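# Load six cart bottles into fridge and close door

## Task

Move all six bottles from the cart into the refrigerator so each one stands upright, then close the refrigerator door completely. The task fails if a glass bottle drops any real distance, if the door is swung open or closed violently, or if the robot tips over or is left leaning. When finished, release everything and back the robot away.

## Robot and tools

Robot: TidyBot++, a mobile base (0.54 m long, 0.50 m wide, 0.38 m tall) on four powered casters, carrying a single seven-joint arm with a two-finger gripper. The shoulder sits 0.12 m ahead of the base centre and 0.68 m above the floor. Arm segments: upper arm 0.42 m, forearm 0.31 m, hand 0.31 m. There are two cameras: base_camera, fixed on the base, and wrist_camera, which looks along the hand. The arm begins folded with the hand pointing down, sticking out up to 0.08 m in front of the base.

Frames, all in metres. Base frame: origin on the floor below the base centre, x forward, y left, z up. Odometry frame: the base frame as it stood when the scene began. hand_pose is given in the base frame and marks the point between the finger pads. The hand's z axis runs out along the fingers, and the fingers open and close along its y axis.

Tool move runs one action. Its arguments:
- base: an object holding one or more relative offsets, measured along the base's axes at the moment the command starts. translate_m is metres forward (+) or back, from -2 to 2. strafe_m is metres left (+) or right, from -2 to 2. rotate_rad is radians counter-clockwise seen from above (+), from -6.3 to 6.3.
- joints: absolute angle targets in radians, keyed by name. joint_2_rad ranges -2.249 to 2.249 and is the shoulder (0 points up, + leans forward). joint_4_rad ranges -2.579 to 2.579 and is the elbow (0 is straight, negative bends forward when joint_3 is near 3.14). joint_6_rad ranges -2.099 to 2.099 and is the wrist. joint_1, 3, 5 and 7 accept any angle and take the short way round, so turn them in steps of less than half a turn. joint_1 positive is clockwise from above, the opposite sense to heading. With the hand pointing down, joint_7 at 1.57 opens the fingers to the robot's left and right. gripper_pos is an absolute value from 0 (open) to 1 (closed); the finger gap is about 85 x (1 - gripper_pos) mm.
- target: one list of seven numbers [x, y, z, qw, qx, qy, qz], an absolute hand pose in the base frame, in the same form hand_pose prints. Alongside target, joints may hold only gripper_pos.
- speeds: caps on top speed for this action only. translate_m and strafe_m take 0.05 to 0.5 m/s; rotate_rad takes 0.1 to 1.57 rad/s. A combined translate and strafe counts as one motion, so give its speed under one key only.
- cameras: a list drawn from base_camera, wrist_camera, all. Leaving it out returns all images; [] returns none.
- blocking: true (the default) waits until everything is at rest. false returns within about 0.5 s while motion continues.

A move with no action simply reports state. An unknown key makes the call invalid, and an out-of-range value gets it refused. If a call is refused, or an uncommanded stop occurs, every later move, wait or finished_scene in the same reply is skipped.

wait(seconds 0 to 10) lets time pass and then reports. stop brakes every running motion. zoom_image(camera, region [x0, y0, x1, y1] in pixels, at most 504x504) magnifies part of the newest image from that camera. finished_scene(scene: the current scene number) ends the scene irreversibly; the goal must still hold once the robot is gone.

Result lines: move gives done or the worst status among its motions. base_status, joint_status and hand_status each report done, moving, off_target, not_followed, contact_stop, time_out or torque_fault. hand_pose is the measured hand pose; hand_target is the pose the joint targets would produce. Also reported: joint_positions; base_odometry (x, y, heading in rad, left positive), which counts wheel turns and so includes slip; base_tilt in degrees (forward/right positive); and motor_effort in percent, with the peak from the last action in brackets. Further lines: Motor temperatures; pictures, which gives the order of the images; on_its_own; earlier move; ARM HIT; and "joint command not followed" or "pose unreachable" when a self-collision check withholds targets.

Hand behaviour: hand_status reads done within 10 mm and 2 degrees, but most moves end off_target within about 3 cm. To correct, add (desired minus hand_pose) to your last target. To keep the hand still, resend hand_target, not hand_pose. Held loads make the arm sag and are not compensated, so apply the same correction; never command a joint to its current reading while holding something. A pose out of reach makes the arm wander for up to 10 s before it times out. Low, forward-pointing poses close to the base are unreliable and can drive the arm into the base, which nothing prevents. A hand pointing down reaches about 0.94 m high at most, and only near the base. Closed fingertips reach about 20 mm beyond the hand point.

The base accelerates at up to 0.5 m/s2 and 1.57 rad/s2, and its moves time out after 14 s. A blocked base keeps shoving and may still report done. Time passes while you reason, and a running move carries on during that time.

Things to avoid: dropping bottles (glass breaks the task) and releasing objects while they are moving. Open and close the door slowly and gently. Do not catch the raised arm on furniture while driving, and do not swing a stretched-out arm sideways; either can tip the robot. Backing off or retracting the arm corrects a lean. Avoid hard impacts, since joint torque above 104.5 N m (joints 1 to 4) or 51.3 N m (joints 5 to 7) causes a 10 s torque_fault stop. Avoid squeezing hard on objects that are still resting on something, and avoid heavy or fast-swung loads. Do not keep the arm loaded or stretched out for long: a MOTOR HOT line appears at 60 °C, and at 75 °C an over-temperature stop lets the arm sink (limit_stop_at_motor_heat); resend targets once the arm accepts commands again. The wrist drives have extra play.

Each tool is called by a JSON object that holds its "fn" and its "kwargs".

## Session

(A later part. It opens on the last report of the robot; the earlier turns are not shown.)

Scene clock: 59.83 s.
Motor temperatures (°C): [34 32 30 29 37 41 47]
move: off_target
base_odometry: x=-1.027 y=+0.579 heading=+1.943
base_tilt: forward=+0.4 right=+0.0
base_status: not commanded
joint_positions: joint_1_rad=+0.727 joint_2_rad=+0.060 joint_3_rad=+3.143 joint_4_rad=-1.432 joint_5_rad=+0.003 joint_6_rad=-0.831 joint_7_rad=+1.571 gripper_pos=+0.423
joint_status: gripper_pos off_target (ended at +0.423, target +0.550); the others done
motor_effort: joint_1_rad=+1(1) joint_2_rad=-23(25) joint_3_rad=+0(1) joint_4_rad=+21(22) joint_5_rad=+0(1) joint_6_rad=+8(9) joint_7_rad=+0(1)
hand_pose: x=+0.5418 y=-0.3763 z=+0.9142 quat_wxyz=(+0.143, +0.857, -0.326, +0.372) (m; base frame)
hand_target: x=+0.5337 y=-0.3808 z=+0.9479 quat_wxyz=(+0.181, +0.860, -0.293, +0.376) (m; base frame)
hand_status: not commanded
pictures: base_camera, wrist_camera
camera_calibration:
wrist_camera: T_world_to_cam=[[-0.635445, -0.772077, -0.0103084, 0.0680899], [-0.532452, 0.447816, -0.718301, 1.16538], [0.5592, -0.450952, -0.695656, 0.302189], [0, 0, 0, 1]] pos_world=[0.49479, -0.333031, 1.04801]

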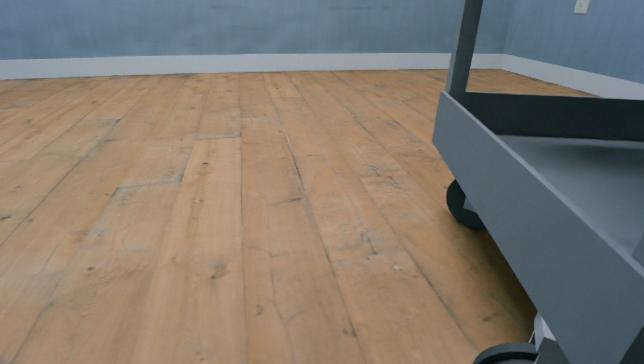

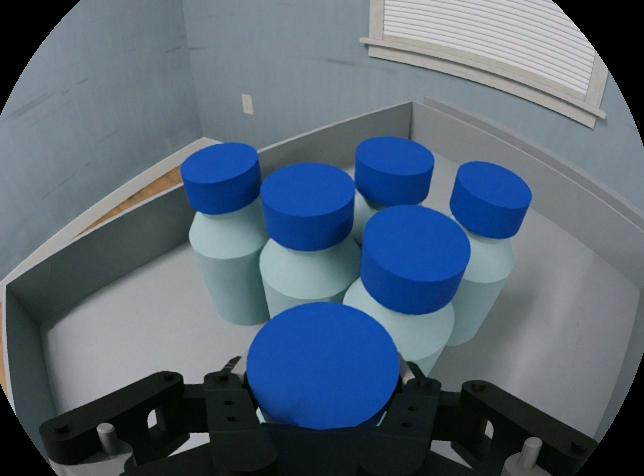

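{"fn": "move", "kwargs": {"joints": {"joint_2_rad": 0.13, "joint_4_rad": -0.92, "joint_6_rad": -1.22}}}

Scene clock: 61.97 s.
Motor temperatures (°C): [34 32 30 29 37 41 47]
move: off_target
base_odometry: x=-1.027 y=+0.579 heading=+1.943
base_tilt: forward=+0.4 right=+0.0
base_status: not commanded
joint_positions: joint_1_rad=+0.727 joint_2_rad=+0.128 joint_3_rad=+3.143 joint_4_rad=-0.989 joint_5_rad=+0.003 joint_6_rad=-1.183 joint_7_rad=+1.571 gripper_pos=+0.423
joint_status: joint_4_rad off_target (ended at -0.989, target -0.920); the others done
motor_effort: joint_1_rad=+0(1) joint_2_rad=-26(27) joint_3_rad=+0(1) joint_4_rad=+21(25) joint_5_rad=+0(0) joint_6_rad=+10(12) joint_7_rad=+0(1)
hand_pose: x=+0.5434 y=-0.3778 z=+1.0298 quat_wxyz=(+0.147, +0.853, -0.325, +0.381) (m; base frame)
hand_target: x=+0.5335 y=-0.3846 z=+1.0554 quat_wxyz=(+0.184, +0.855, -0.301, +0.381) (m; base frame)
hand_status: not commanded
pictures: base_camera, wrist_camera
camera_calibration:
wrist_camera: T_world_to_cam=[[-0.635987, -0.77164, -0.00958021, 0.0687921], [-0.519777, 0.437511, -0.733768, 1.25508], [0.570396, -0.461687, -0.679333, 0.354139], [0, 0, 0, 1]] pos_world=[0.494114, -0.332528, 1.16218]

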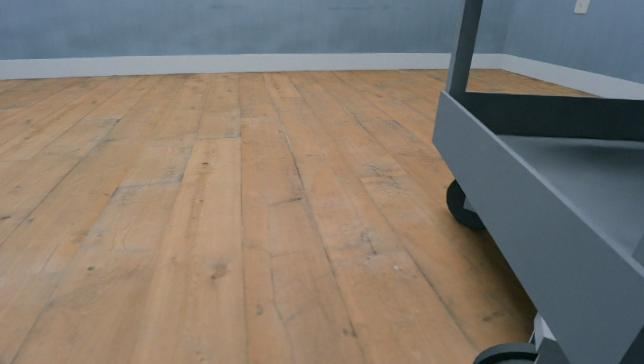

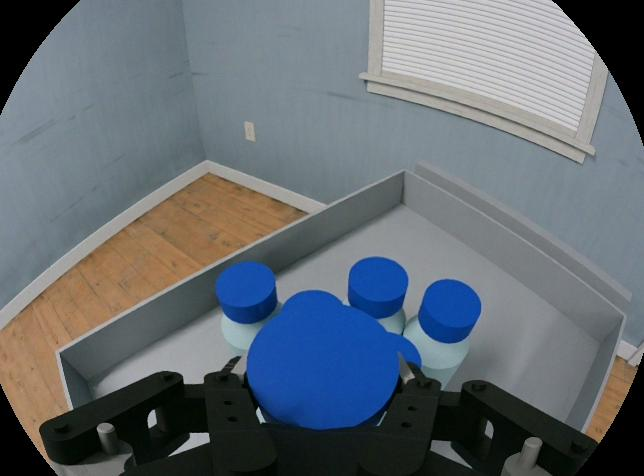

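{"fn": "move", "kwargs": {"joints": {"joint_2_rad": -0.12, "joint_4_rad": -1.12, "joint_6_rad": -1.30, "gripper_pos": 0.62}, "base": {"translate_m": -0.3}, "speeds": {"translate_m": 0.3}, "cameras": ["wrist_camera"]}}

{"fn": "move", "kwargs": {"joints": {"joint_1_rad": 0.0, "joint_2_rad": -0.37, "joint_4_rad": -1.27, "joint_6_rad": -1.40}, "base": {"translate_m": -0.285, "strafe_m": 0.1275, "rotate_rad": 1.745}, "speeds": {"rotate_rad": 1.0}}}

Scene clock: 65.60 s.
Motor temperatures (°C): [34 32 30 29 37 41 47]
move: off_target
base_odometry: x=-0.918 y=+0.299 heading=+1.943
base_tilt: forward=+0.4 right=+0.0
base_status: done
joint_positions: joint_1_rad=+0.726 joint_2_rad=-0.112 joint_3_rad=+3.143 joint_4_rad=-1.115 joint_5_rad=+0.005 joint_6_rad=-1.268 joint_7_rad=+1.571 gripper_pos=+0.423
joint_status: gripper_pos off_target (ended at +0.423, target +0.620); the others done
motor_effort: joint_1_rad=+0(2) joint_2_rad=-16(30) joint_3_rad=+0(2) joint_4_rad=+21(23) joint_5_rad=+0(1) joint_6_rad=+10(12) joint_7_rad=+0(1)
hand_pose: x=+0.4595 y=-0.3033 z=+1.0684 quat_wxyz=(+0.152, +0.847, -0.323, +0.393) (m; base frame)
hand_target: x=+0.4438 y=-0.3062 z=+1.0623 quat_wxyz=(+0.179, +0.860, -0.305, +0.368) (m; base frame)
hand_status: not commanded
pictures: wrist_camera
camera_calibration:
wrist_camera: T_world_to_cam=[[-0.635977, -0.771675, -0.0071469, 0.070681], [-0.50453, 0.422781, -0.752799, 1.21608], [0.583938, -0.475157, -0.658212, 0.429696], [0, 0, 0, 1]] pos_world=[0.407586, -0.255421, 1.1988]

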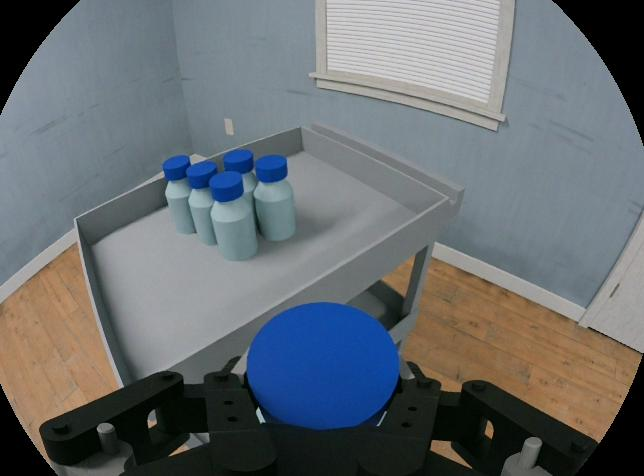

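Scene clock: 68.40 s.
Motor temperatures (°C): [34 32 30 29 37 41 47]
move: done
base_odometry: x=-0.934 y=-0.013 heading=-2.596
base_tilt: forward=+0.4 right=-0.1
base_status: done
joint_positions: joint_1_rad=+0.011 joint_2_rad=-0.344 joint_3_rad=+3.137 joint_4_rad=-1.265 joint_5_rad=+0.013 joint_6_rad=-1.365 joint_7_rad=+1.571 gripper_pos=+0.424
joint_status: all done
motor_effort: joint_1_rad=+1(3) joint_2_rad=-6(22) joint_3_rad=+0(4) joint_4_rad=+20(22) joint_5_rad=+0(3) joint_6_rad=+11(11) joint_7_rad=+0(1)
hand_pose: x=+0.4621 y=-0.0043 z=+1.0641 quat_wxyz=(+0.008, +0.910, -0.004, +0.415) (m; base frame)
hand_target: x=+0.4449 y=-0.0155 z=+1.0624 quat_wxyz=(+0.037, +0.912, +0.016, +0.408) (m; base frame)
hand_status: not commanded
pictures: base_camera, wrist_camera
camera_calibration:
wrist_camera: T_world_to_cam=[[0.0261514, -0.999658, 0.000353147, -0.0118507], [-0.66897, -0.017763, -0.743077, 1.15153], [0.742829, 0.0191962, -0.669206, 0.507873], [0, 0, 0, 1]] pos_world=[0.393388, -0.00114122, 1.19555]

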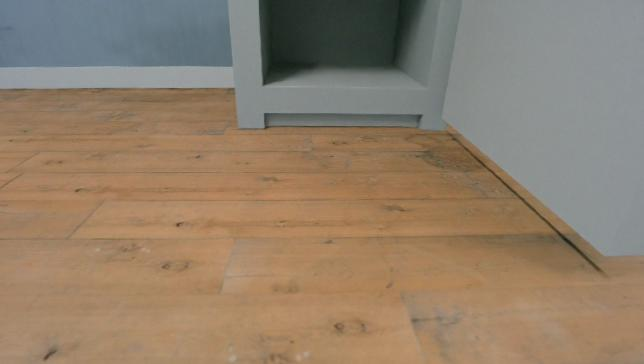

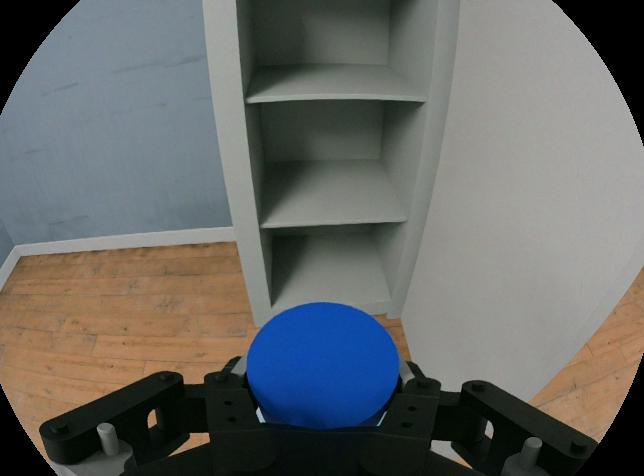

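{"fn": "move", "kwargs": {"base": {"translate_m": 0.35, "strafe_m": -0.05, "rotate_rad": 0.085}}}

{"fn": "zoom_image", "kwargs": {"camera": "wrist_camera", "region": [140, 0, 540, 330]}}

Scene clock: 76.50 s.
Motor temperatures (°C): [34 32 30 29 37 41 47]
move: done
base_odometry: x=-1.259 y=-0.152 heading=-2.511
base_tilt: forward=+0.4 right=-0.1
base_status: done
joint_positions: joint_1_rad=+0.008 joint_2_rad=-0.349 joint_3_rad=+3.137 joint_4_rad=-1.268 joint_5_rad=+0.014 joint_6_rad=-1.370 joint_7_rad=+1.571 gripper_pos=+0.424
joint_status: not commanded
motor_effort: joint_1_rad=+0(2) joint_2_rad=-6(10) joint_3_rad=+1(2) joint_4_rad=+20(21) joint_5_rad=+0(2) joint_6_rad=+10(12) joint_7_rad=+0(1)
hand_pose: x=+0.4592 y=-0.0032 z=+1.0631 quat_wxyz=(+0.008, +0.910, -0.002, +0.414) (m; base frame)
hand_target: x=+0.4449 y=-0.0155 z=+1.0624 quat_wxyz=(+0.037, +0.912, +0.016, +0.408) (m; base frame)
hand_status: not commanded
pictures: base_camera, wrist_camera
camera_calibration:
wrist_camera: T_world_to_cam=[[0.0292257, -0.999572, 0.00103601, -0.0128649], [-0.671192, -0.0203925, -0.741003, 1.14767], [0.740708, 0.020961, -0.6715, 0.512712], [0, 0, 0, 1]] pos_world=[0.390912, -0.000202508, 1.19473]

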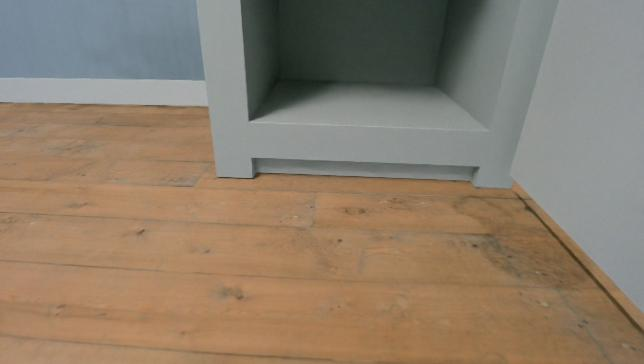

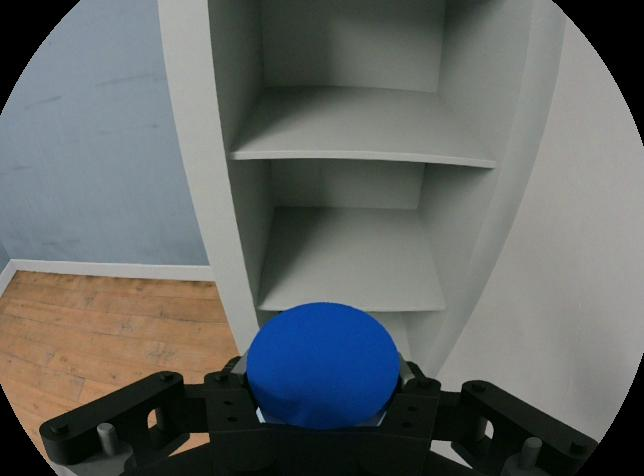

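Scaled by 1.260.

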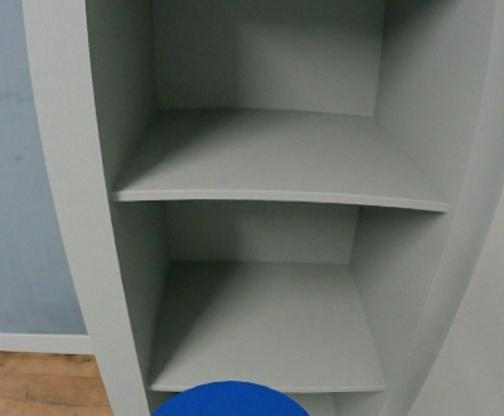

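{"fn": "move", "kwargs": {"base": {"strafe_m": -0.04}, "joints": {"joint_1_rad": -0.16, "joint_2_rad": 0.235, "joint_4_rad": -1.875, "joint_6_rad": -0.09}}}

Scene clock: 81.37 s.
Motor temperatures (°C): [34 32 30 29 37 41 47]
move: done
base_odometry: x=-1.283 y=-0.120 heading=-2.510
base_tilt: forward=+0.4 right=+0.0
base_status: done
joint_positions: joint_1_rad=-0.145 joint_2_rad=+0.246 joint_3_rad=+3.147 joint_4_rad=-1.875 joint_5_rad=+0.017 joint_6_rad=-0.172 joint_7_rad=+1.571 gripper_pos=+0.424
joint_status: all done
motor_effort: joint_1_rad=+1(2) joint_2_rad=-29(31) joint_3_rad=+0(3) joint_4_rad=+21(24) joint_5_rad=+0(3) joint_6_rad=+10(12) joint_7_rad=+0(1)
hand_pose: x=+0.7170 y=+0.0847 z=+0.7197 quat_wxyz=(-0.023, +0.909, +0.071, +0.411) (m; base frame)
hand_target: x=+0.7305 y=+0.0985 z=+0.7464 quat_wxyz=(-0.011, +0.884, +0.116, +0.454) (m; base frame)
hand_status: not commanded
pictures: base_camera, wrist_camera
camera_calibration:
wrist_camera: T_world_to_cam=[[0.188379, -0.982087, 0.00418368, -0.050062], [-0.662474, -0.130215, -0.73768, 1.06866], [0.725011, 0.136192, -0.675137, 0.0934153], [0, 0, 0, 1]] pos_world=[0.649661, 0.0772674, 0.851604]

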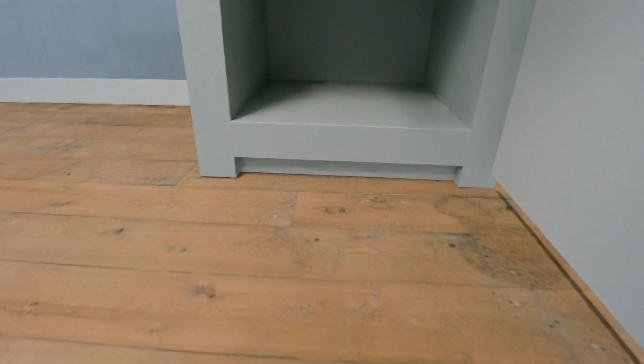

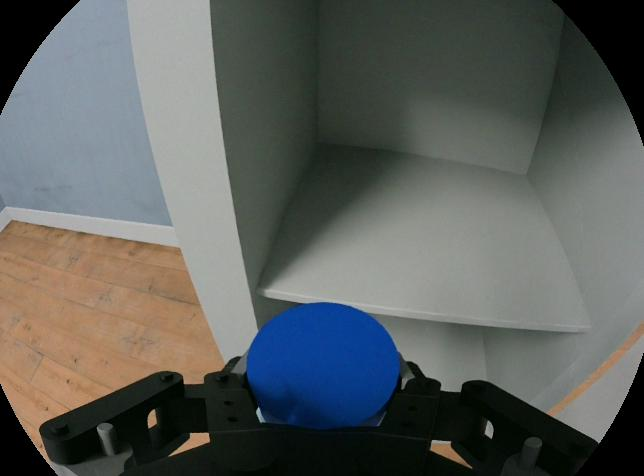

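{"fn": "zoom_image", "kwargs": {"camera": "wrist_camera", "region": [220, 130, 620, 380]}}

Scaled by 1.260.

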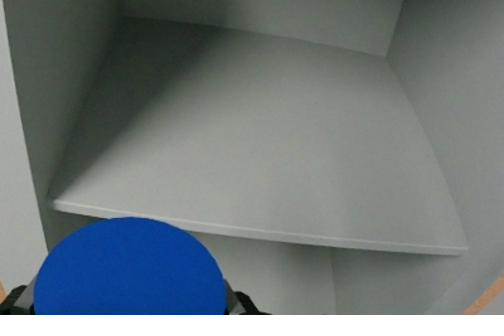

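{"fn": "move", "kwargs": {"joints": {"joint_2_rad": 0.208}, "cameras": []}}

{"fn": "move", "kwargs": {"base": {"translate_m": 0.27}, "speeds": {"translate_m": 0.2}}}

Scene clock: 85.13 s.
Motor temperatures (°C): [34 32 30 29 37 41 47]
move: done
base_odometry: x=-1.283 y=-0.120 heading=-2.510
base_tilt: forward=+0.4 right=+0.0
base_status: not commanded
joint_positions: joint_1_rad=-0.145 joint_2_rad=+0.240 joint_3_rad=+3.147 joint_4_rad=-1.875 joint_5_rad=+0.017 joint_6_rad=-0.169 joint_7_rad=+1.571 gripper_pos=+0.424
joint_status: all done
motor_effort: joint_1_rad=+1(1) joint_2_rad=-29(30) joint_3_rad=+0(1) joint_4_rad=+20(22) joint_5_rad=+0(1) joint_6_rad=+10(11) joint_7_rad=+0(1)
hand_pose: x=+0.7175 y=+0.0847 z=+0.7243 quat_wxyz=(-0.024, +0.907, +0.071, +0.415) (m; base frame)
hand_target: x=+0.7286 y=+0.0982 z=+0.7631 quat_wxyz=(-0.011, +0.877, +0.115, +0.466) (m; base frame)
hand_status: not commanded
pictures: none
No camera images: "cameras" was empty.

Scene clock: 87.17 s.
Motor temperatures (°C): [34 32 30 29 37 41 47]
move: done
base_odometry: x=-1.501 y=-0.279 heading=-2.511
base_tilt: forward=+0.4 right=+0.0
base_status: done
joint_positions: joint_1_rad=-0.146 joint_2_rad=+0.236 joint_3_rad=+3.147 joint_4_rad=-1.877 joint_5_rad=+0.017 joint_6_rad=-0.163 joint_7_rad=+1.571 gripper_pos=+0.424
joint_status: not commanded
motor_effort: joint_1_rad=+1(2) joint_2_rad=-29(31) joint_3_rad=+0(1) joint_4_rad=+21(23) joint_5_rad=+0(1) joint_6_rad=+10(12) joint_7_rad=+0(1)
hand_pose: x=+0.7177 y=+0.0855 z=+0.7268 quat_wxyz=(-0.024, +0.905, +0.072, +0.419) (m; base frame)
hand_target: x=+0.7286 y=+0.0982 z=+0.7631 quat_wxyz=(-0.011, +0.877, +0.115, +0.466) (m; base frame)
hand_status: not commanded
pictures: base_camera, wrist_camera
camera_calibration:
wrist_camera: T_world_to_cam=[[0.189656, -0.981838, 0.00489822, -0.0507942], [-0.649681, -0.129232, -0.749142, 1.07356], [0.736169, 0.138897, -0.662392, 0.0801521], [0, 0, 0, 1]] pos_world=[0.648098, 0.0777338, 0.857587]

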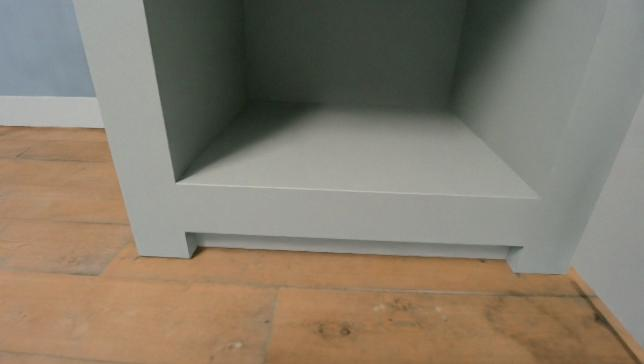

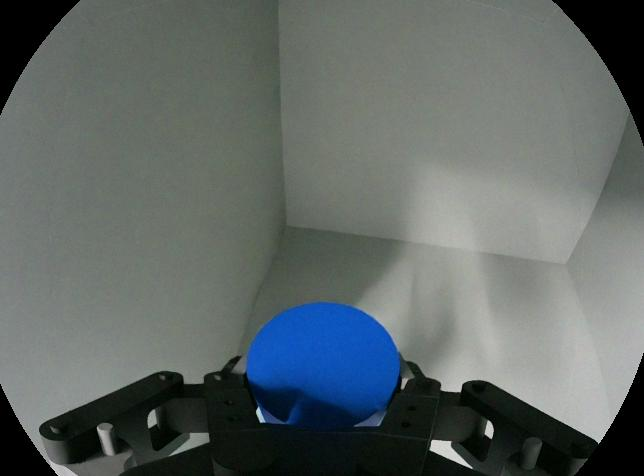

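{"fn": "move", "kwargs": {"joints": {"joint_2_rad": 0.253, "joint_4_rad": -1.925, "joint_6_rad": 0.01}, "cameras": ["wrist_camera"]}}

Scene clock: 88.83 s.
Motor temperatures (°C): [34 32 30 29 37 41 47]
move: done
base_odometry: x=-1.501 y=-0.279 heading=-2.511
base_tilt: forward=+0.4 right=+0.0
base_status: not commanded
joint_positions: joint_1_rad=-0.146 joint_2_rad=+0.259 joint_3_rad=+3.147 joint_4_rad=-1.923 joint_5_rad=+0.017 joint_6_rad=-0.064 joint_7_rad=+1.571 gripper_pos=+0.424
joint_status: all done
motor_effort: joint_1_rad=+0(1) joint_2_rad=-29(31) joint_3_rad=+0(1) joint_4_rad=+20(22) joint_5_rad=+0(0) joint_6_rad=+11(12) joint_7_rad=+0(1)
hand_pose: x=+0.7210 y=+0.0866 z=+0.7134 quat_wxyz=(-0.026, +0.899, +0.071, +0.432) (m; base frame)
hand_target: x=+0.7317 y=+0.1004 z=+0.7347 quat_wxyz=(-0.013, +0.876, +0.117, +0.468) (m; base frame)
hand_status: not commanded
pictures: wrist_camera
camera_calibration:
wrist_camera: T_world_to_cam=[[0.190982, -0.981578, 0.00557981, -0.0518252], [-0.627092, -0.12638, -0.768625, 1.06313], [0.75517, 0.143294, -0.639675, 0.0384226], [0, 0, 0, 1]] pos_world=[0.647564, 0.0779827, 0.842019]

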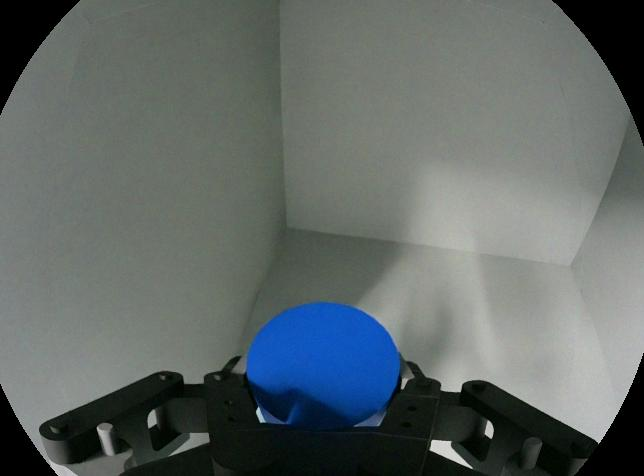

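{"fn": "move", "kwargs": {"joints": {"joint_2_rad": 0.28, "joint_4_rad": -1.93, "joint_6_rad": 0.0}, "cameras": ["wrist_camera"]}}

Scene clock: 89.97 s.
Motor temperatures (°C): [34 32 30 29 37 41 47]
move: done
base_odometry: x=-1.501 y=-0.279 heading=-2.511
base_tilt: forward=+0.4 right=+0.0
base_status: not commanded
joint_positions: joint_1_rad=-0.146 joint_2_rad=+0.282 joint_3_rad=+3.147 joint_4_rad=-1.927 joint_5_rad=+0.017 joint_6_rad=-0.064 joint_7_rad=+1.571 gripper_pos=+0.424
joint_status: all done
motor_effort: joint_1_rad=+0(1) joint_2_rad=-30(31) joint_3_rad=+0(1) joint_4_rad=+20(21) joint_5_rad=+0(0) joint_6_rad=+11(11) joint_7_rad=+0(1)
hand_pose: x=+0.7200 y=+0.0864 z=+0.6978 quat_wxyz=(-0.025, +0.904, +0.072, +0.420) (m; base frame)
hand_target: x=+0.7293 y=+0.0999 z=+0.7129 quat_wxyz=(-0.013, +0.886, +0.118, +0.449) (m; base frame)
hand_status: not commanded
pictures: wrist_camera
camera_calibration:
wrist_camera: T_world_to_cam=[[0.191106, -0.98156, 0.00433591, -0.0509125], [-0.647006, -0.129289, -0.751443, 1.0531], [0.738147, 0.1408, -0.659783, 0.0556469], [0, 0, 0, 1]] pos_world=[0.650013, 0.0783452, 0.828277]

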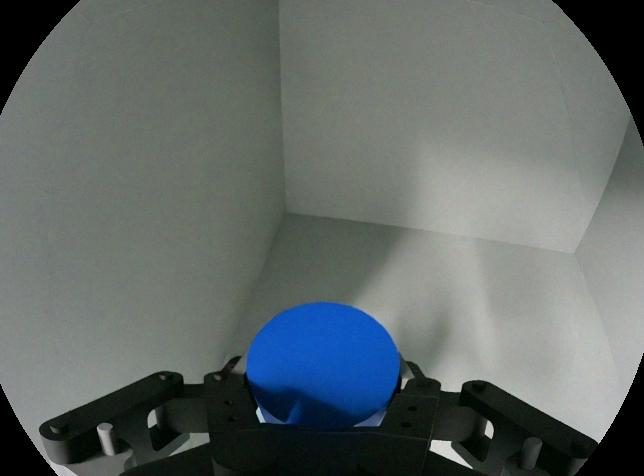

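{"fn": "move", "kwargs": {"joints": {"joint_2_rad": 0.295, "joint_4_rad": -1.932, "joint_6_rad": 0.012}, "cameras": []}}

{"fn": "move", "kwargs": {"joints": {"joint_2_rad": 0.31, "joint_4_rad": -1.934, "joint_6_rad": 0.024}, "cameras": ["wrist_camera"]}}

Scene clock: 91.17 s.
Motor temperatures (°C): [34 32 30 29 37 41 47]
move: done
base_odometry: x=-1.501 y=-0.279 heading=-2.511
base_tilt: forward=+0.4 right=-0.1
base_status: not commanded
joint_positions: joint_1_rad=-0.146 joint_2_rad=+0.294 joint_3_rad=+3.147 joint_4_rad=-1.928 joint_5_rad=+0.017 joint_6_rad=-0.058 joint_7_rad=+1.571 gripper_pos=+0.424
joint_status: all done
motor_effort: joint_1_rad=+0(1) joint_2_rad=-30(31) joint_3_rad=+0(1) joint_4_rad=+20(21) joint_5_rad=+0(0) joint_6_rad=+10(11) joint_7_rad=+0(1)
hand_pose: x=+0.7211 y=+0.0866 z=+0.6914 quat_wxyz=(-0.025, +0.906, +0.072, +0.417) (m; base frame)
hand_target: x=+0.7311 y=+0.1004 z=+0.7056 quat_wxyz=(-0.013, +0.887, +0.118, +0.447) (m; base frame)
hand_status: not commanded
pictures: none
No camera images: "cameras" was empty.

Scene clock: 91.80 s.
Motor temperatures (°C): [34 32 30 29 37 41 47]
move: done
base_odometry: x=-1.501 y=-0.279 heading=-2.511
base_tilt: forward=+0.4 right=+0.0
base_status: not commanded
joint_positions: joint_1_rad=-0.146 joint_2_rad=+0.308 joint_3_rad=+3.147 joint_4_rad=-1.929 joint_5_rad=+0.017 joint_6_rad=-0.050 joint_7_rad=+1.571 gripper_pos=+0.424
joint_status: all done
motor_effort: joint_1_rad=+1(1) joint_2_rad=-30(31) joint_3_rad=-1(1) joint_4_rad=+20(21) joint_5_rad=+0(0) joint_6_rad=+10(11) joint_7_rad=+0(1)
hand_pose: x=+0.7225 y=+0.0869 z=+0.6840 quat_wxyz=(-0.024, +0.907, +0.072, +0.414) (m; base frame)
hand_target: x=+0.7328 y=+0.1008 z=+0.6983 quat_wxyz=(-0.013, +0.888, +0.118, +0.444) (m; base frame)
hand_status: not commanded
pictures: wrist_camera
camera_calibration:
wrist_camera: T_world_to_cam=[[0.191373, -0.981511, 0.00358594, -0.0505831], [-0.657504, -0.130909, -0.741991, 1.04568], [0.728742, 0.139639, -0.6704, 0.0588487], [0, 0, 0, 1]] pos_world=[0.654331, 0.0790234, 0.815516]

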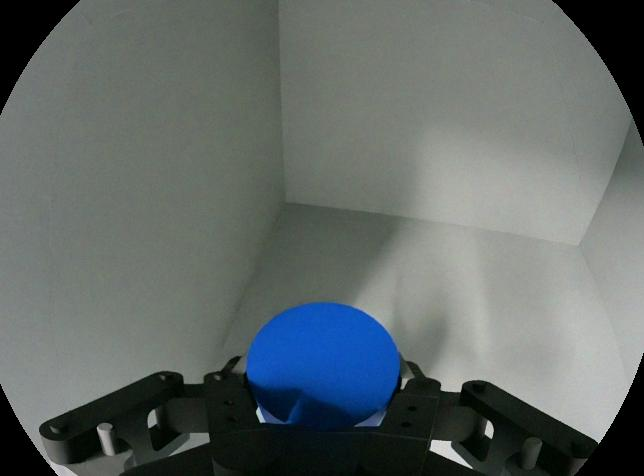

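{"fn": "move", "kwargs": {"joints": {"joint_2_rad": 0.325, "joint_4_rad": -1.934, "joint_6_rad": 0.045}, "cameras": []}}

{"fn": "move", "kwargs": {"joints": {"joint_2_rad": 0.34, "joint_4_rad": -1.934, "joint_6_rad": 0.065}, "cameras": ["wrist_camera"]}}

Scene clock: 92.83 s.
Motor temperatures (°C): [34 32 30 29 37 41 47]
move: done
base_odometry: x=-1.501 y=-0.279 heading=-2.511
base_tilt: forward=+0.4 right=-0.1
base_status: not commanded
joint_positions: joint_1_rad=-0.146 joint_2_rad=+0.323 joint_3_rad=+3.147 joint_4_rad=-1.929 joint_5_rad=+0.017 joint_6_rad=-0.029 joint_7_rad=+1.571 gripper_pos=+0.424
joint_status: all done
motor_effort: joint_1_rad=+0(1) joint_2_rad=-31(32) joint_3_rad=+0(1) joint_4_rad=+19(21) joint_5_rad=+0(0) joint_6_rad=+11(11) joint_7_rad=+0(1)
hand_pose: x=+0.7265 y=+0.0875 z=+0.6798 quat_wxyz=(-0.025, +0.906, +0.072, +0.416) (m; base frame)
hand_target: x=+0.7369 y=+0.1019 z=+0.6941 quat_wxyz=(-0.014, +0.887, +0.118, +0.447) (m; base frame)
hand_status: not commanded
pictures: none
No camera images: "cameras" was empty.

Scene clock: 93.43 s.
Motor temperatures (°C): [34 33 30 29 37 41 47]
move: done
base_odometry: x=-1.501 y=-0.279 heading=-2.511
base_tilt: forward=+0.4 right=-0.1
base_status: not commanded
joint_positions: joint_1_rad=-0.146 joint_2_rad=+0.338 joint_3_rad=+3.147 joint_4_rad=-1.929 joint_5_rad=+0.017 joint_6_rad=-0.010 joint_7_rad=+1.571 gripper_pos=+0.424
joint_status: all done
motor_effort: joint_1_rad=+0(1) joint_2_rad=-30(32) joint_3_rad=+0(1) joint_4_rad=+19(20) joint_5_rad=+0(0) joint_6_rad=+10(11) joint_7_rad=+0(1)
hand_pose: x=+0.7302 y=+0.0882 z=+0.6751 quat_wxyz=(-0.025, +0.905, +0.072, +0.418) (m; base frame)
hand_target: x=+0.7407 y=+0.1028 z=+0.6897 quat_wxyz=(-0.014, +0.885, +0.118, +0.449) (m; base frame)
hand_status: not commanded
pictures: wrist_camera
camera_calibration:
wrist_camera: T_world_to_cam=[[0.191924, -0.981402, 0.00379583, -0.0512776], [-0.650268, -0.130062, -0.748489, 1.0433], [0.735062, 0.141185, -0.663137, 0.0373946], [0, 0, 0, 1]] pos_world=[0.660777, 0.0800897, 0.805888]

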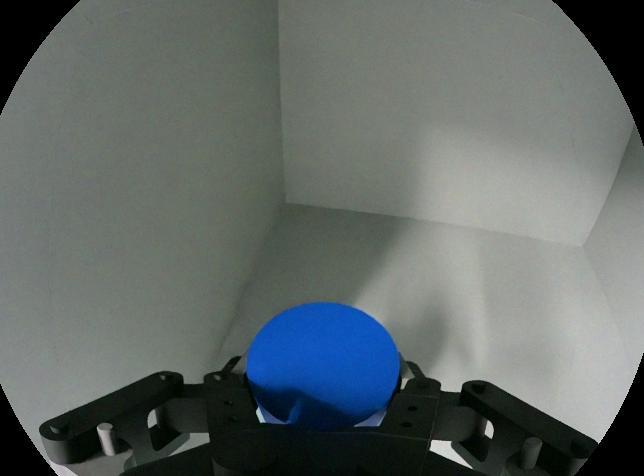

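{"fn": "move", "kwargs": {"joints": {"joint_2_rad": 0.355, "joint_4_rad": -1.94, "joint_6_rad": 0.075}, "cameras": []}}

{"fn": "move", "kwargs": {"joints": {"joint_2_rad": 0.367, "joint_4_rad": -1.946, "joint_6_rad": 0.085}, "cameras": ["wrist_camera"]}}

Scene clock: 95.10 s.
Motor temperatures (°C): [34 33 30 29 37 41 47]
move: done
base_odometry: x=-1.501 y=-0.279 heading=-2.511
base_tilt: forward=+0.4 right=+0.0
base_status: not commanded
joint_positions: joint_1_rad=-0.146 joint_2_rad=+0.353 joint_3_rad=+3.147 joint_4_rad=-1.935 joint_5_rad=+0.017 joint_6_rad=+0.000 joint_7_rad=+1.571 gripper_pos=+0.424
joint_status: all done
motor_effort: joint_1_rad=+1(1) joint_2_rad=-31(32) joint_3_rad=-1(1) joint_4_rad=+19(20) joint_5_rad=+0(0) joint_6_rad=+10(12) joint_7_rad=+0(1)
hand_pose: x=+0.7298 y=+0.0882 z=+0.6654 quat_wxyz=(-0.025, +0.907, +0.073, +0.413) (m; base frame)
hand_target: x=+0.7402 y=+0.1029 z=+0.6798 quat_wxyz=(-0.014, +0.888, +0.119, +0.444) (m; base frame)
hand_status: not commanded
pictures: none
No camera images: "cameras" was empty.

Scene clock: 95.70 s.
Motor temperatures (°C): [34 33 30 29 37 41 47]
move: done
base_odometry: x=-1.501 y=-0.279 heading=-2.511
base_tilt: forward=+0.4 right=+0.0
base_status: not commanded
joint_positions: joint_1_rad=-0.146 joint_2_rad=+0.365 joint_3_rad=+3.147 joint_4_rad=-1.940 joint_5_rad=+0.017 joint_6_rad=+0.010 joint_7_rad=+1.571 gripper_pos=+0.424
joint_status: all done
motor_effort: joint_1_rad=+0(1) joint_2_rad=-31(32) joint_3_rad=+0(1) joint_4_rad=+19(19) joint_5_rad=+0(0) joint_6_rad=+11(11) joint_7_rad=+0(1)
hand_pose: x=+0.7292 y=+0.0881 z=+0.6579 quat_wxyz=(-0.025, +0.909, +0.073, +0.410) (m; base frame)
hand_target: x=+0.7396 y=+0.1030 z=+0.6718 quat_wxyz=(-0.014, +0.890, +0.119, +0.441) (m; base frame)
hand_status: not commanded
pictures: wrist_camera
camera_calibration:
wrist_camera: T_world_to_cam=[[0.19225, -0.981342, 0.00275053, -0.0506142], [-0.663636, -0.132073, -0.736304, 1.03175], [0.72293, 0.139729, -0.676645, 0.04463], [0, 0, 0, 1]] pos_world=[0.662171, 0.0803601, 0.790018]

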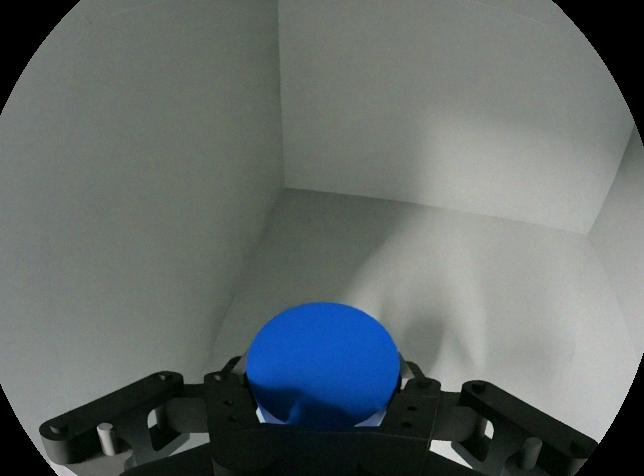

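{"fn": "move", "kwargs": {"joints": {"joint_2_rad": 0.377, "joint_4_rad": -1.946, "joint_6_rad": 0.11}, "cameras": []}}

{"fn": "move", "kwargs": {"joints": {"joint_2_rad": 0.389, "joint_4_rad": -1.95, "joint_6_rad": 0.12}, "cameras": ["wrist_camera"]}}

Scene clock: 97.23 s.
Motor temperatures (°C): [34 33 30 29 37 41 47]
move: done
base_odometry: x=-1.501 y=-0.279 heading=-2.511
base_tilt: forward=+0.4 right=-0.1
base_status: not commanded
joint_positions: joint_1_rad=-0.146 joint_2_rad=+0.374 joint_3_rad=+3.147 joint_4_rad=-1.941 joint_5_rad=+0.017 joint_6_rad=+0.036 joint_7_rad=+1.571 gripper_pos=+0.424
joint_status: all done
motor_effort: joint_1_rad=+0(1) joint_2_rad=-31(33) joint_3_rad=-1(1) joint_4_rad=+18(20) joint_5_rad=+0(0) joint_6_rad=+10(11) joint_7_rad=+0(1)
hand_pose: x=+0.7342 y=+0.0890 z=+0.6584 quat_wxyz=(-0.025, +0.905, +0.073, +0.418) (m; base frame)
hand_target: x=+0.7441 y=+0.1041 z=+0.6717 quat_wxyz=(-0.015, +0.886, +0.119, +0.447) (m; base frame)
hand_status: not commanded
pictures: none
No camera images: "cameras" was empty.

Scene clock: 97.83 s.
Motor temperatures (°C): [34 33 30 29 37 41 47]
move: done
base_odometry: x=-1.501 y=-0.279 heading=-2.511
base_tilt: forward=+0.4 right=-0.1
base_status: not commanded
joint_positions: joint_1_rad=-0.146 joint_2_rad=+0.386 joint_3_rad=+3.147 joint_4_rad=-1.944 joint_5_rad=+0.017 joint_6_rad=+0.045 joint_7_rad=+1.571 gripper_pos=+0.424
joint_status: all done
motor_effort: joint_1_rad=+0(1) joint_2_rad=-32(33) joint_3_rad=+0(1) joint_4_rad=+19(19) joint_5_rad=+0(0) joint_6_rad=+10(11) joint_7_rad=+0(1)
hand_pose: x=+0.7344 y=+0.0891 z=+0.6514 quat_wxyz=(-0.025, +0.907, +0.073, +0.415) (m; base frame)
hand_target: x=+0.7441 y=+0.1043 z=+0.6647 quat_wxyz=(-0.015, +0.888, +0.119, +0.445) (m; base frame)
hand_status: not commanded
pictures: wrist_camera
camera_calibration:
wrist_camera: T_world_to_cam=[[0.192724, -0.981249, 0.00298902, -0.0511782], [-0.655791, -0.131066, -0.743478, 1.02926], [0.729929, 0.141326, -0.668754, 0.0259122], [0, 0, 0, 1]] pos_world=[0.665932, 0.0810213, 0.782717]

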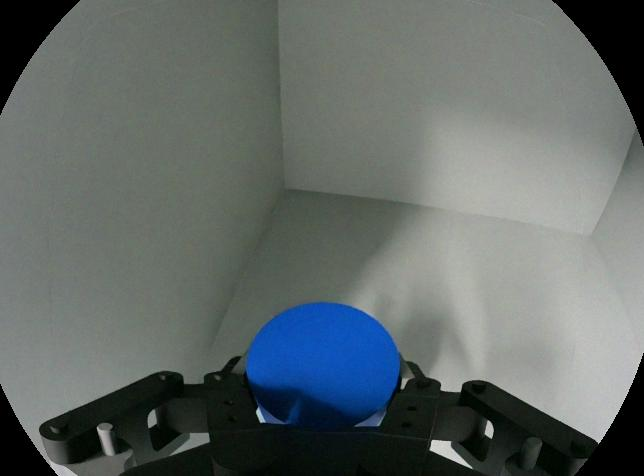

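{"fn": "move", "kwargs": {"joints": {"joint_2_rad": 0.36}, "cameras": []}}

{"fn": "move", "kwargs": {"base": {"translate_m": 0.04}, "speeds": {"translate_m": 0.1}, "cameras": ["wrist_camera"]}}

{"fn": "move", "kwargs": {"joints": {"joint_2_rad": 0.389, "joint_4_rad": -1.95, "joint_6_rad": 0.13}, "cameras": []}}

{"fn": "move", "kwargs": {"joints": {"joint_2_rad": 0.402, "joint_4_rad": -1.953, "joint_6_rad": 0.145}, "cameras": ["wrist_camera"]}}

Scene clock: 99.87 s.
Motor temperatures (°C): [34 33 30 29 37 41 47]
move: done
base_odometry: x=-1.501 y=-0.279 heading=-2.511
base_tilt: forward=+0.4 right=-0.1
base_status: not commanded
joint_positions: joint_1_rad=-0.146 joint_2_rad=+0.384 joint_3_rad=+3.147 joint_4_rad=-1.944 joint_5_rad=+0.017 joint_6_rad=+0.045 joint_7_rad=+1.571 gripper_pos=+0.424
joint_status: all done
motor_effort: joint_1_rad=+0(1) joint_2_rad=-32(33) joint_3_rad=+0(1) joint_4_rad=+18(19) joint_5_rad=+0(0) joint_6_rad=+10(11) joint_7_rad=-1(1)
hand_pose: x=+0.7344 y=+0.0891 z=+0.6525 quat_wxyz=(-0.025, +0.906, +0.073, +0.415) (m; base frame)
hand_target: x=+0.7443 y=+0.1044 z=+0.6831 quat_wxyz=(-0.016, +0.881, +0.118, +0.458) (m; base frame)
hand_status: not commanded
pictures: none
No camera images: "cameras" was empty.

Scene clock: 100.80 s.
Motor temperatures (°C): [34 33 30 29 37 41 47]
move: done
base_odometry: x=-1.534 y=-0.303 heading=-2.511
base_tilt: forward=+0.4 right=+0.0
base_status: done
joint_positions: joint_1_rad=-0.147 joint_2_rad=+0.384 joint_3_rad=+3.147 joint_4_rad=-1.950 joint_5_rad=+0.017 joint_6_rad=+0.047 joint_7_rad=+1.571 gripper_pos=+0.424
joint_status: not commanded
motor_effort: joint_1_rad=+1(2) joint_2_rad=-31(34) joint_3_rad=+0(1) joint_4_rad=+19(20) joint_5_rad=+0(0) joint_6_rad=+10(11) joint_7_rad=+0(1)
hand_pose: x=+0.7324 y=+0.0894 z=+0.6506 quat_wxyz=(-0.025, +0.907, +0.073, +0.414) (m; base frame)
hand_target: x=+0.7443 y=+0.1044 z=+0.6831 quat_wxyz=(-0.016, +0.881, +0.118, +0.458) (m; base frame)
hand_status: not commanded
pictures: wrist_camera
camera_calibration:
wrist_camera: T_world_to_cam=[[0.193696, -0.981057, 0.0028656, -0.0511189], [-0.656562, -0.131798, -0.742668, 1.0276], [0.728978, 0.14197, -0.669654, 0.0280335], [0, 0, 0, 1]] pos_world=[0.664147, 0.0813049, 0.782084]

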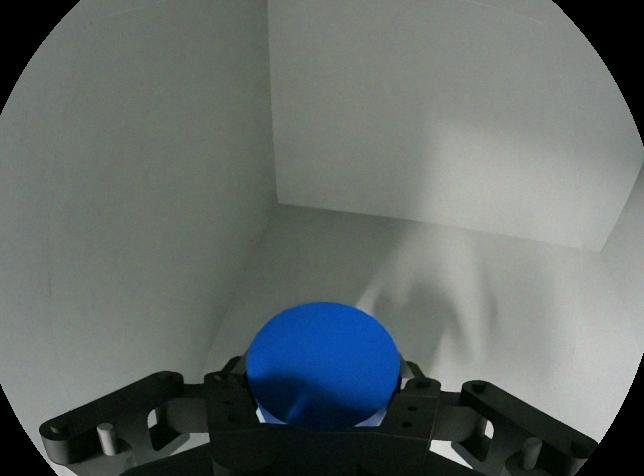

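Scene clock: 101.43 s.
Motor temperatures (°C): [34 33 30 29 37 41 47]
move: done
base_odometry: x=-1.534 y=-0.303 heading=-2.511
base_tilt: forward=+0.4 right=-0.1
base_status: not commanded
joint_positions: joint_1_rad=-0.147 joint_2_rad=+0.393 joint_3_rad=+3.147 joint_4_rad=-1.950 joint_5_rad=+0.017 joint_6_rad=+0.054 joint_7_rad=+1.571 gripper_pos=+0.424
joint_status: all done
motor_effort: joint_1_rad=+0(1) joint_2_rad=-32(34) joint_3_rad=+0(1) joint_4_rad=+18(19) joint_5_rad=+0(0) joint_6_rad=+10(11) joint_7_rad=+0(1)
hand_pose: x=+0.7334 y=+0.0896 z=+0.6464 quat_wxyz=(-0.025, +0.907, +0.073, +0.413) (m; base frame)
hand_target: x=+0.7459 y=+0.1048 z=+0.6672 quat_wxyz=(-0.016, +0.885, +0.119, +0.449) (m; base frame)
hand_status: not commanded
pictures: none
No camera images: "cameras" was empty.

Scene clock: 101.97 s.
Motor temperatures (°C): [34 33 30 29 37 42 47]
move: done
base_odometry: x=-1.534 y=-0.303 heading=-2.511
base_tilt: forward=+0.4 right=+0.0
base_status: not commanded
joint_positions: joint_1_rad=-0.147 joint_2_rad=+0.399 joint_3_rad=+3.147 joint_4_rad=-1.950 joint_5_rad=+0.017 joint_6_rad=+0.070 joint_7_rad=+1.571 gripper_pos=+0.424
joint_status: all done
motor_effort: joint_1_rad=+0(1) joint_2_rad=-32(33) joint_3_rad=+0(1) joint_4_rad=+18(19) joint_5_rad=+0(1) joint_6_rad=+11(11) joint_7_rad=+0(1)
hand_pose: x=+0.7363 y=+0.0901 z=+0.6463 quat_wxyz=(-0.026, +0.906, +0.073, +0.417) (m; base frame)
hand_target: x=+0.7472 y=+0.1052 z=+0.6612 quat_wxyz=(-0.016, +0.886, +0.119, +0.449) (m; base frame)
hand_status: not commanded
pictures: wrist_camera
camera_calibration:
wrist_camera: T_world_to_cam=[[0.193989, -0.980999, 0.00302267, -0.0515082], [-0.651577, -0.131149, -0.747159, 1.02616], [0.733359, 0.142971, -0.664638, 0.0156425], [0, 0, 0, 1]] pos_world=[0.667143, 0.0818141, 0.777257]

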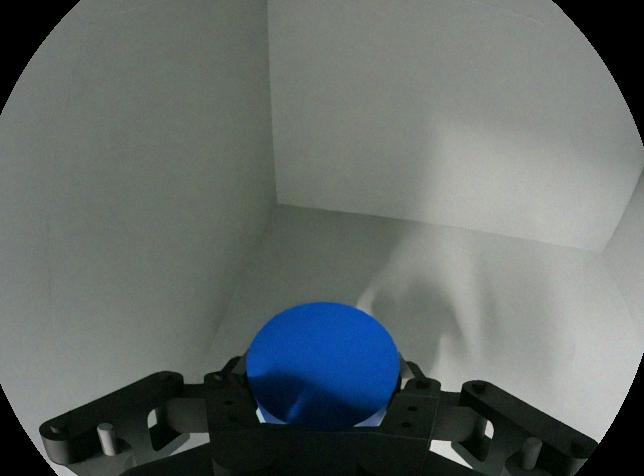

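{"fn": "move", "kwargs": {"joints": {"joint_2_rad": 0.415, "joint_4_rad": -1.956, "joint_6_rad": 0.15}, "cameras": []}}

{"fn": "move", "kwargs": {"joints": {"joint_2_rad": 0.428, "joint_4_rad": -1.96, "joint_6_rad": 0.16}, "cameras": ["wrist_camera"]}}

Scene clock: 102.87 s.
Motor temperatures (°C): [34 33 30 29 37 42 47]
move: done
base_odometry: x=-1.534 y=-0.303 heading=-2.511
base_tilt: forward=+0.4 right=-0.1
base_status: not commanded
joint_positions: joint_1_rad=-0.147 joint_2_rad=+0.403 joint_3_rad=+3.147 joint_4_rad=-1.950 joint_5_rad=+0.017 joint_6_rad=+0.078 joint_7_rad=+1.571 gripper_pos=+0.424
joint_status: all done
motor_effort: joint_1_rad=+1(1) joint_2_rad=-30(32) joint_3_rad=-1(1) joint_4_rad=+18(19) joint_5_rad=+0(1) joint_6_rad=+10(11) joint_7_rad=+0(0)
hand_pose: x=+0.7379 y=+0.0904 z=+0.6461 quat_wxyz=(-0.026, +0.904, +0.073, +0.419) (m; base frame)
hand_target: x=+0.7466 y=+0.1052 z=+0.6528 quat_wxyz=(-0.016, +0.888, +0.120, +0.444) (m; base frame)
hand_status: not commanded
pictures: none
No camera images: "cameras" was empty.

Scene clock: 103.40 s.
Motor temperatures (°C): [34 33 30 29 37 42 47]
move: done
base_odometry: x=-1.534 y=-0.303 heading=-2.511
base_tilt: forward=+0.4 right=-0.1
base_status: not commanded
joint_positions: joint_1_rad=-0.147 joint_2_rad=+0.407 joint_3_rad=+3.147 joint_4_rad=-1.950 joint_5_rad=+0.017 joint_6_rad=+0.091 joint_7_rad=+1.571 gripper_pos=+0.424
joint_status: all done
motor_effort: joint_1_rad=+0(1) joint_2_rad=-29(30) joint_3_rad=-1(2) joint_4_rad=+17(19) joint_5_rad=+0(0) joint_6_rad=+10(10) joint_7_rad=+0(1)
hand_pose: x=+0.7400 y=+0.0908 z=+0.6460 quat_wxyz=(-0.026, +0.903, +0.073, +0.423) (m; base frame)
hand_target: x=+0.7463 y=+0.1054 z=+0.6451 quat_wxyz=(-0.016, +0.889, +0.120, +0.441) (m; base frame)
hand_status: not commanded
pictures: wrist_camera
camera_calibration:
wrist_camera: T_world_to_cam=[[0.194242, -0.980948, 0.00345974, -0.0520599], [-0.642371, -0.129863, -0.755311, 1.02675], [0.74137, 0.14449, -0.655357, 0.000542431], [0, 0, 0, 1]] pos_world=[0.669265, 0.0821902, 0.776053]

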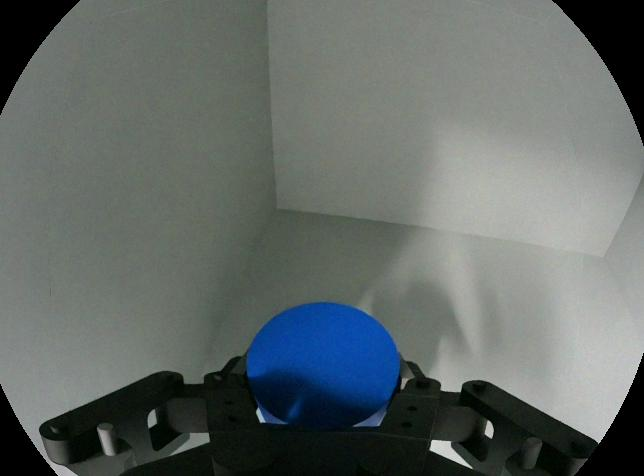

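{"fn": "move", "kwargs": {"joints": {"gripper_pos": 0.08}}}

Scene clock: 104.70 s.
Motor temperatures (°C): [34 33 30 29 37 42 47]
move: done
base_odometry: x=-1.534 y=-0.303 heading=-2.511
base_tilt: forward=+0.4 right=+0.0
base_status: not commanded
joint_positions: joint_1_rad=-0.147 joint_2_rad=+0.408 joint_3_rad=+3.147 joint_4_rad=-1.950 joint_5_rad=+0.017 joint_6_rad=+0.109 joint_7_rad=+1.571 gripper_pos=+0.080
joint_status: all done
motor_effort: joint_1_rad=+0(1) joint_2_rad=-28(30) joint_3_rad=+0(1) joint_4_rad=+15(18) joint_5_rad=+0(0) joint_6_rad=+8(10) joint_7_rad=+0(1)
hand_pose: x=+0.7436 y=+0.0914 z=+0.6500 quat_wxyz=(-0.027, +0.899, +0.073, +0.431) (m; base frame)
hand_target: x=+0.7463 y=+0.1054 z=+0.6451 quat_wxyz=(-0.016, +0.889, +0.120, +0.441) (m; base frame)
hand_status: not commanded
pictures: base_camera, wrist_camera
camera_calibration:
wrist_camera: T_world_to_cam=[[0.194463, -0.980901, 0.00418683, -0.0527803], [-0.628877, -0.127948, -0.766905, 1.0295], [0.752794, 0.146501, -0.641747, -0.0170723], [0, 0, 0, 1]] pos_world=[0.670544, 0.0824509, 0.778793]

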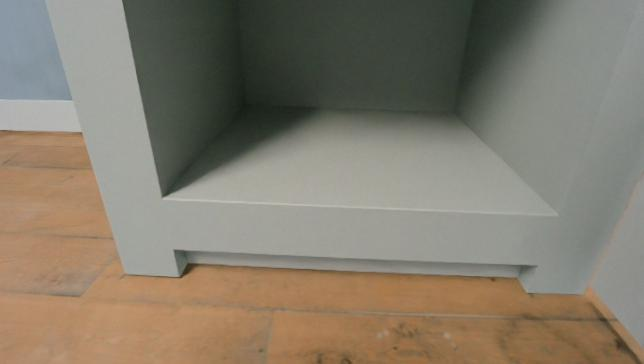

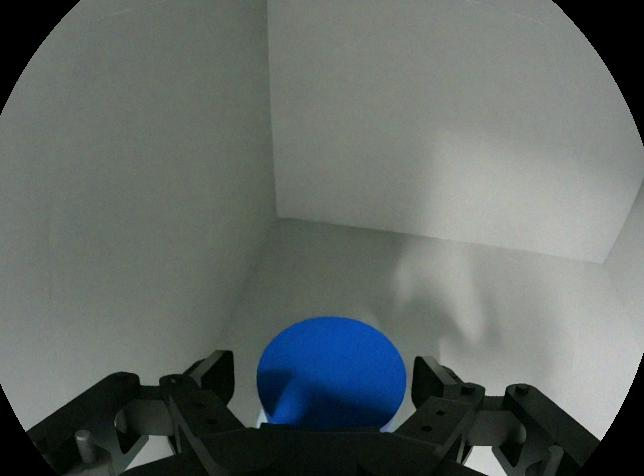

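{"fn": "move", "kwargs": {"base": {"translate_m": -0.25}, "speeds": {"translate_m": 0.3}, "cameras": ["wrist_camera"]}}

{"fn": "move", "kwargs": {"base": {"translate_m": -0.35}, "joints": {"joint_1_rad": 0.3, "joint_2_rad": -0.37, "joint_4_rad": -1.27, "joint_6_rad": -1.40, "gripper_pos": 0.0}}}

Scene clock: 109.40 s.
Motor temperatures (°C): [34 33 30 29 37 42 47]
move: done
base_odometry: x=-1.332 y=-0.155 heading=-2.511
base_tilt: forward=+0.4 right=+0.0
base_status: done
joint_positions: joint_1_rad=-0.151 joint_2_rad=+0.411 joint_3_rad=+3.145 joint_4_rad=-1.950 joint_5_rad=+0.017 joint_6_rad=+0.112 joint_7_rad=+1.571 gripper_pos=+0.080
joint_status: not commanded
motor_effort: joint_1_rad=+0(4) joint_2_rad=-27(30) joint_3_rad=+0(2) joint_4_rad=+15(16) joint_5_rad=+0(0) joint_6_rad=+8(8) joint_7_rad=+0(1)
hand_pose: x=+0.7433 y=+0.0950 z=+0.6488 quat_wxyz=(-0.028, +0.899, +0.075, +0.430) (m; base frame)
hand_target: x=+0.7463 y=+0.1054 z=+0.6451 quat_wxyz=(-0.016, +0.889, +0.120, +0.441) (m; base frame)
hand_status: not commanded
pictures: wrist_camera
camera_calibration:
wrist_camera: T_world_to_cam=[[0.200072, -0.979775, 0.00350979, -0.0530062], [-0.628619, -0.131111, -0.766582, 1.02879], [0.751538, 0.151165, -0.642137, -0.017423], [0, 0, 0, 1]] pos_world=[0.670415, 0.0855852, 0.777649]

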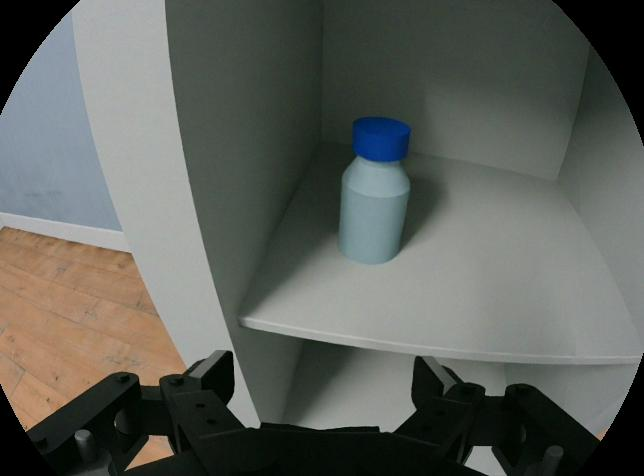

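Scene clock: 112.00 s.
Motor temperatures (°C): [34 33 30 29 37 42 47]
move: done
base_odometry: x=-1.049 y=+0.052 heading=-2.511
base_tilt: forward=+0.4 right=+0.0
base_status: done
joint_positions: joint_1_rad=+0.283 joint_2_rad=-0.372 joint_3_rad=+3.145 joint_4_rad=-1.306 joint_5_rad=+0.017 joint_6_rad=-1.345 joint_7_rad=+1.571 gripper_pos=+0.000
joint_status: all done
motor_effort: joint_1_rad=+1(2) joint_2_rad=-3(31) joint_3_rad=+0(2) joint_4_rad=+16(19) joint_5_rad=+0(1) joint_6_rad=+8(8) joint_7_rad=+0(1)
hand_pose: x=+0.4403 y=-0.0991 z=+1.0583 quat_wxyz=(+0.068, +0.899, -0.131, +0.413) (m; base frame)
hand_target: x=+0.4258 y=-0.1111 z=+1.0624 quat_wxyz=(+0.097, +0.904, -0.121, +0.397) (m; base frame)
hand_status: not commanded
pictures: base_camera, wrist_camera
camera_calibration:
wrist_camera: T_world_to_cam=[[-0.252819, -0.967513, 0.00148912, 0.0187846], [-0.642722, 0.166797, -0.747722, 1.14258], [0.723182, -0.189995, -0.664011, 0.504404], [0, 0, 0, 1]] pos_world=[0.374332, -0.0765701, 1.18923]

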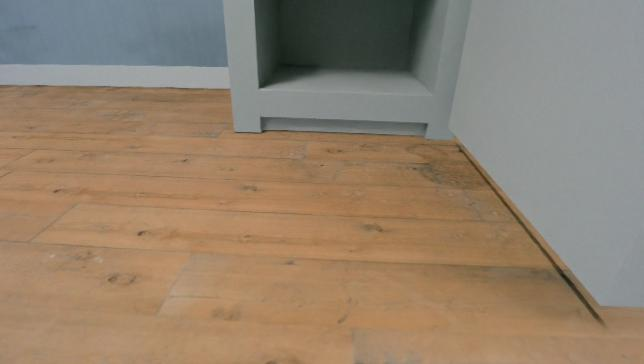

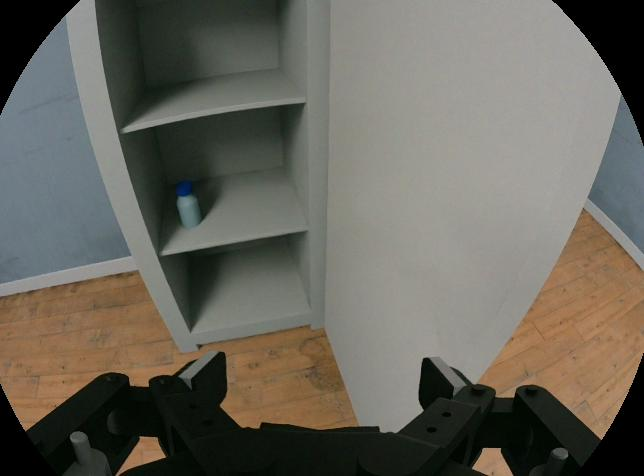

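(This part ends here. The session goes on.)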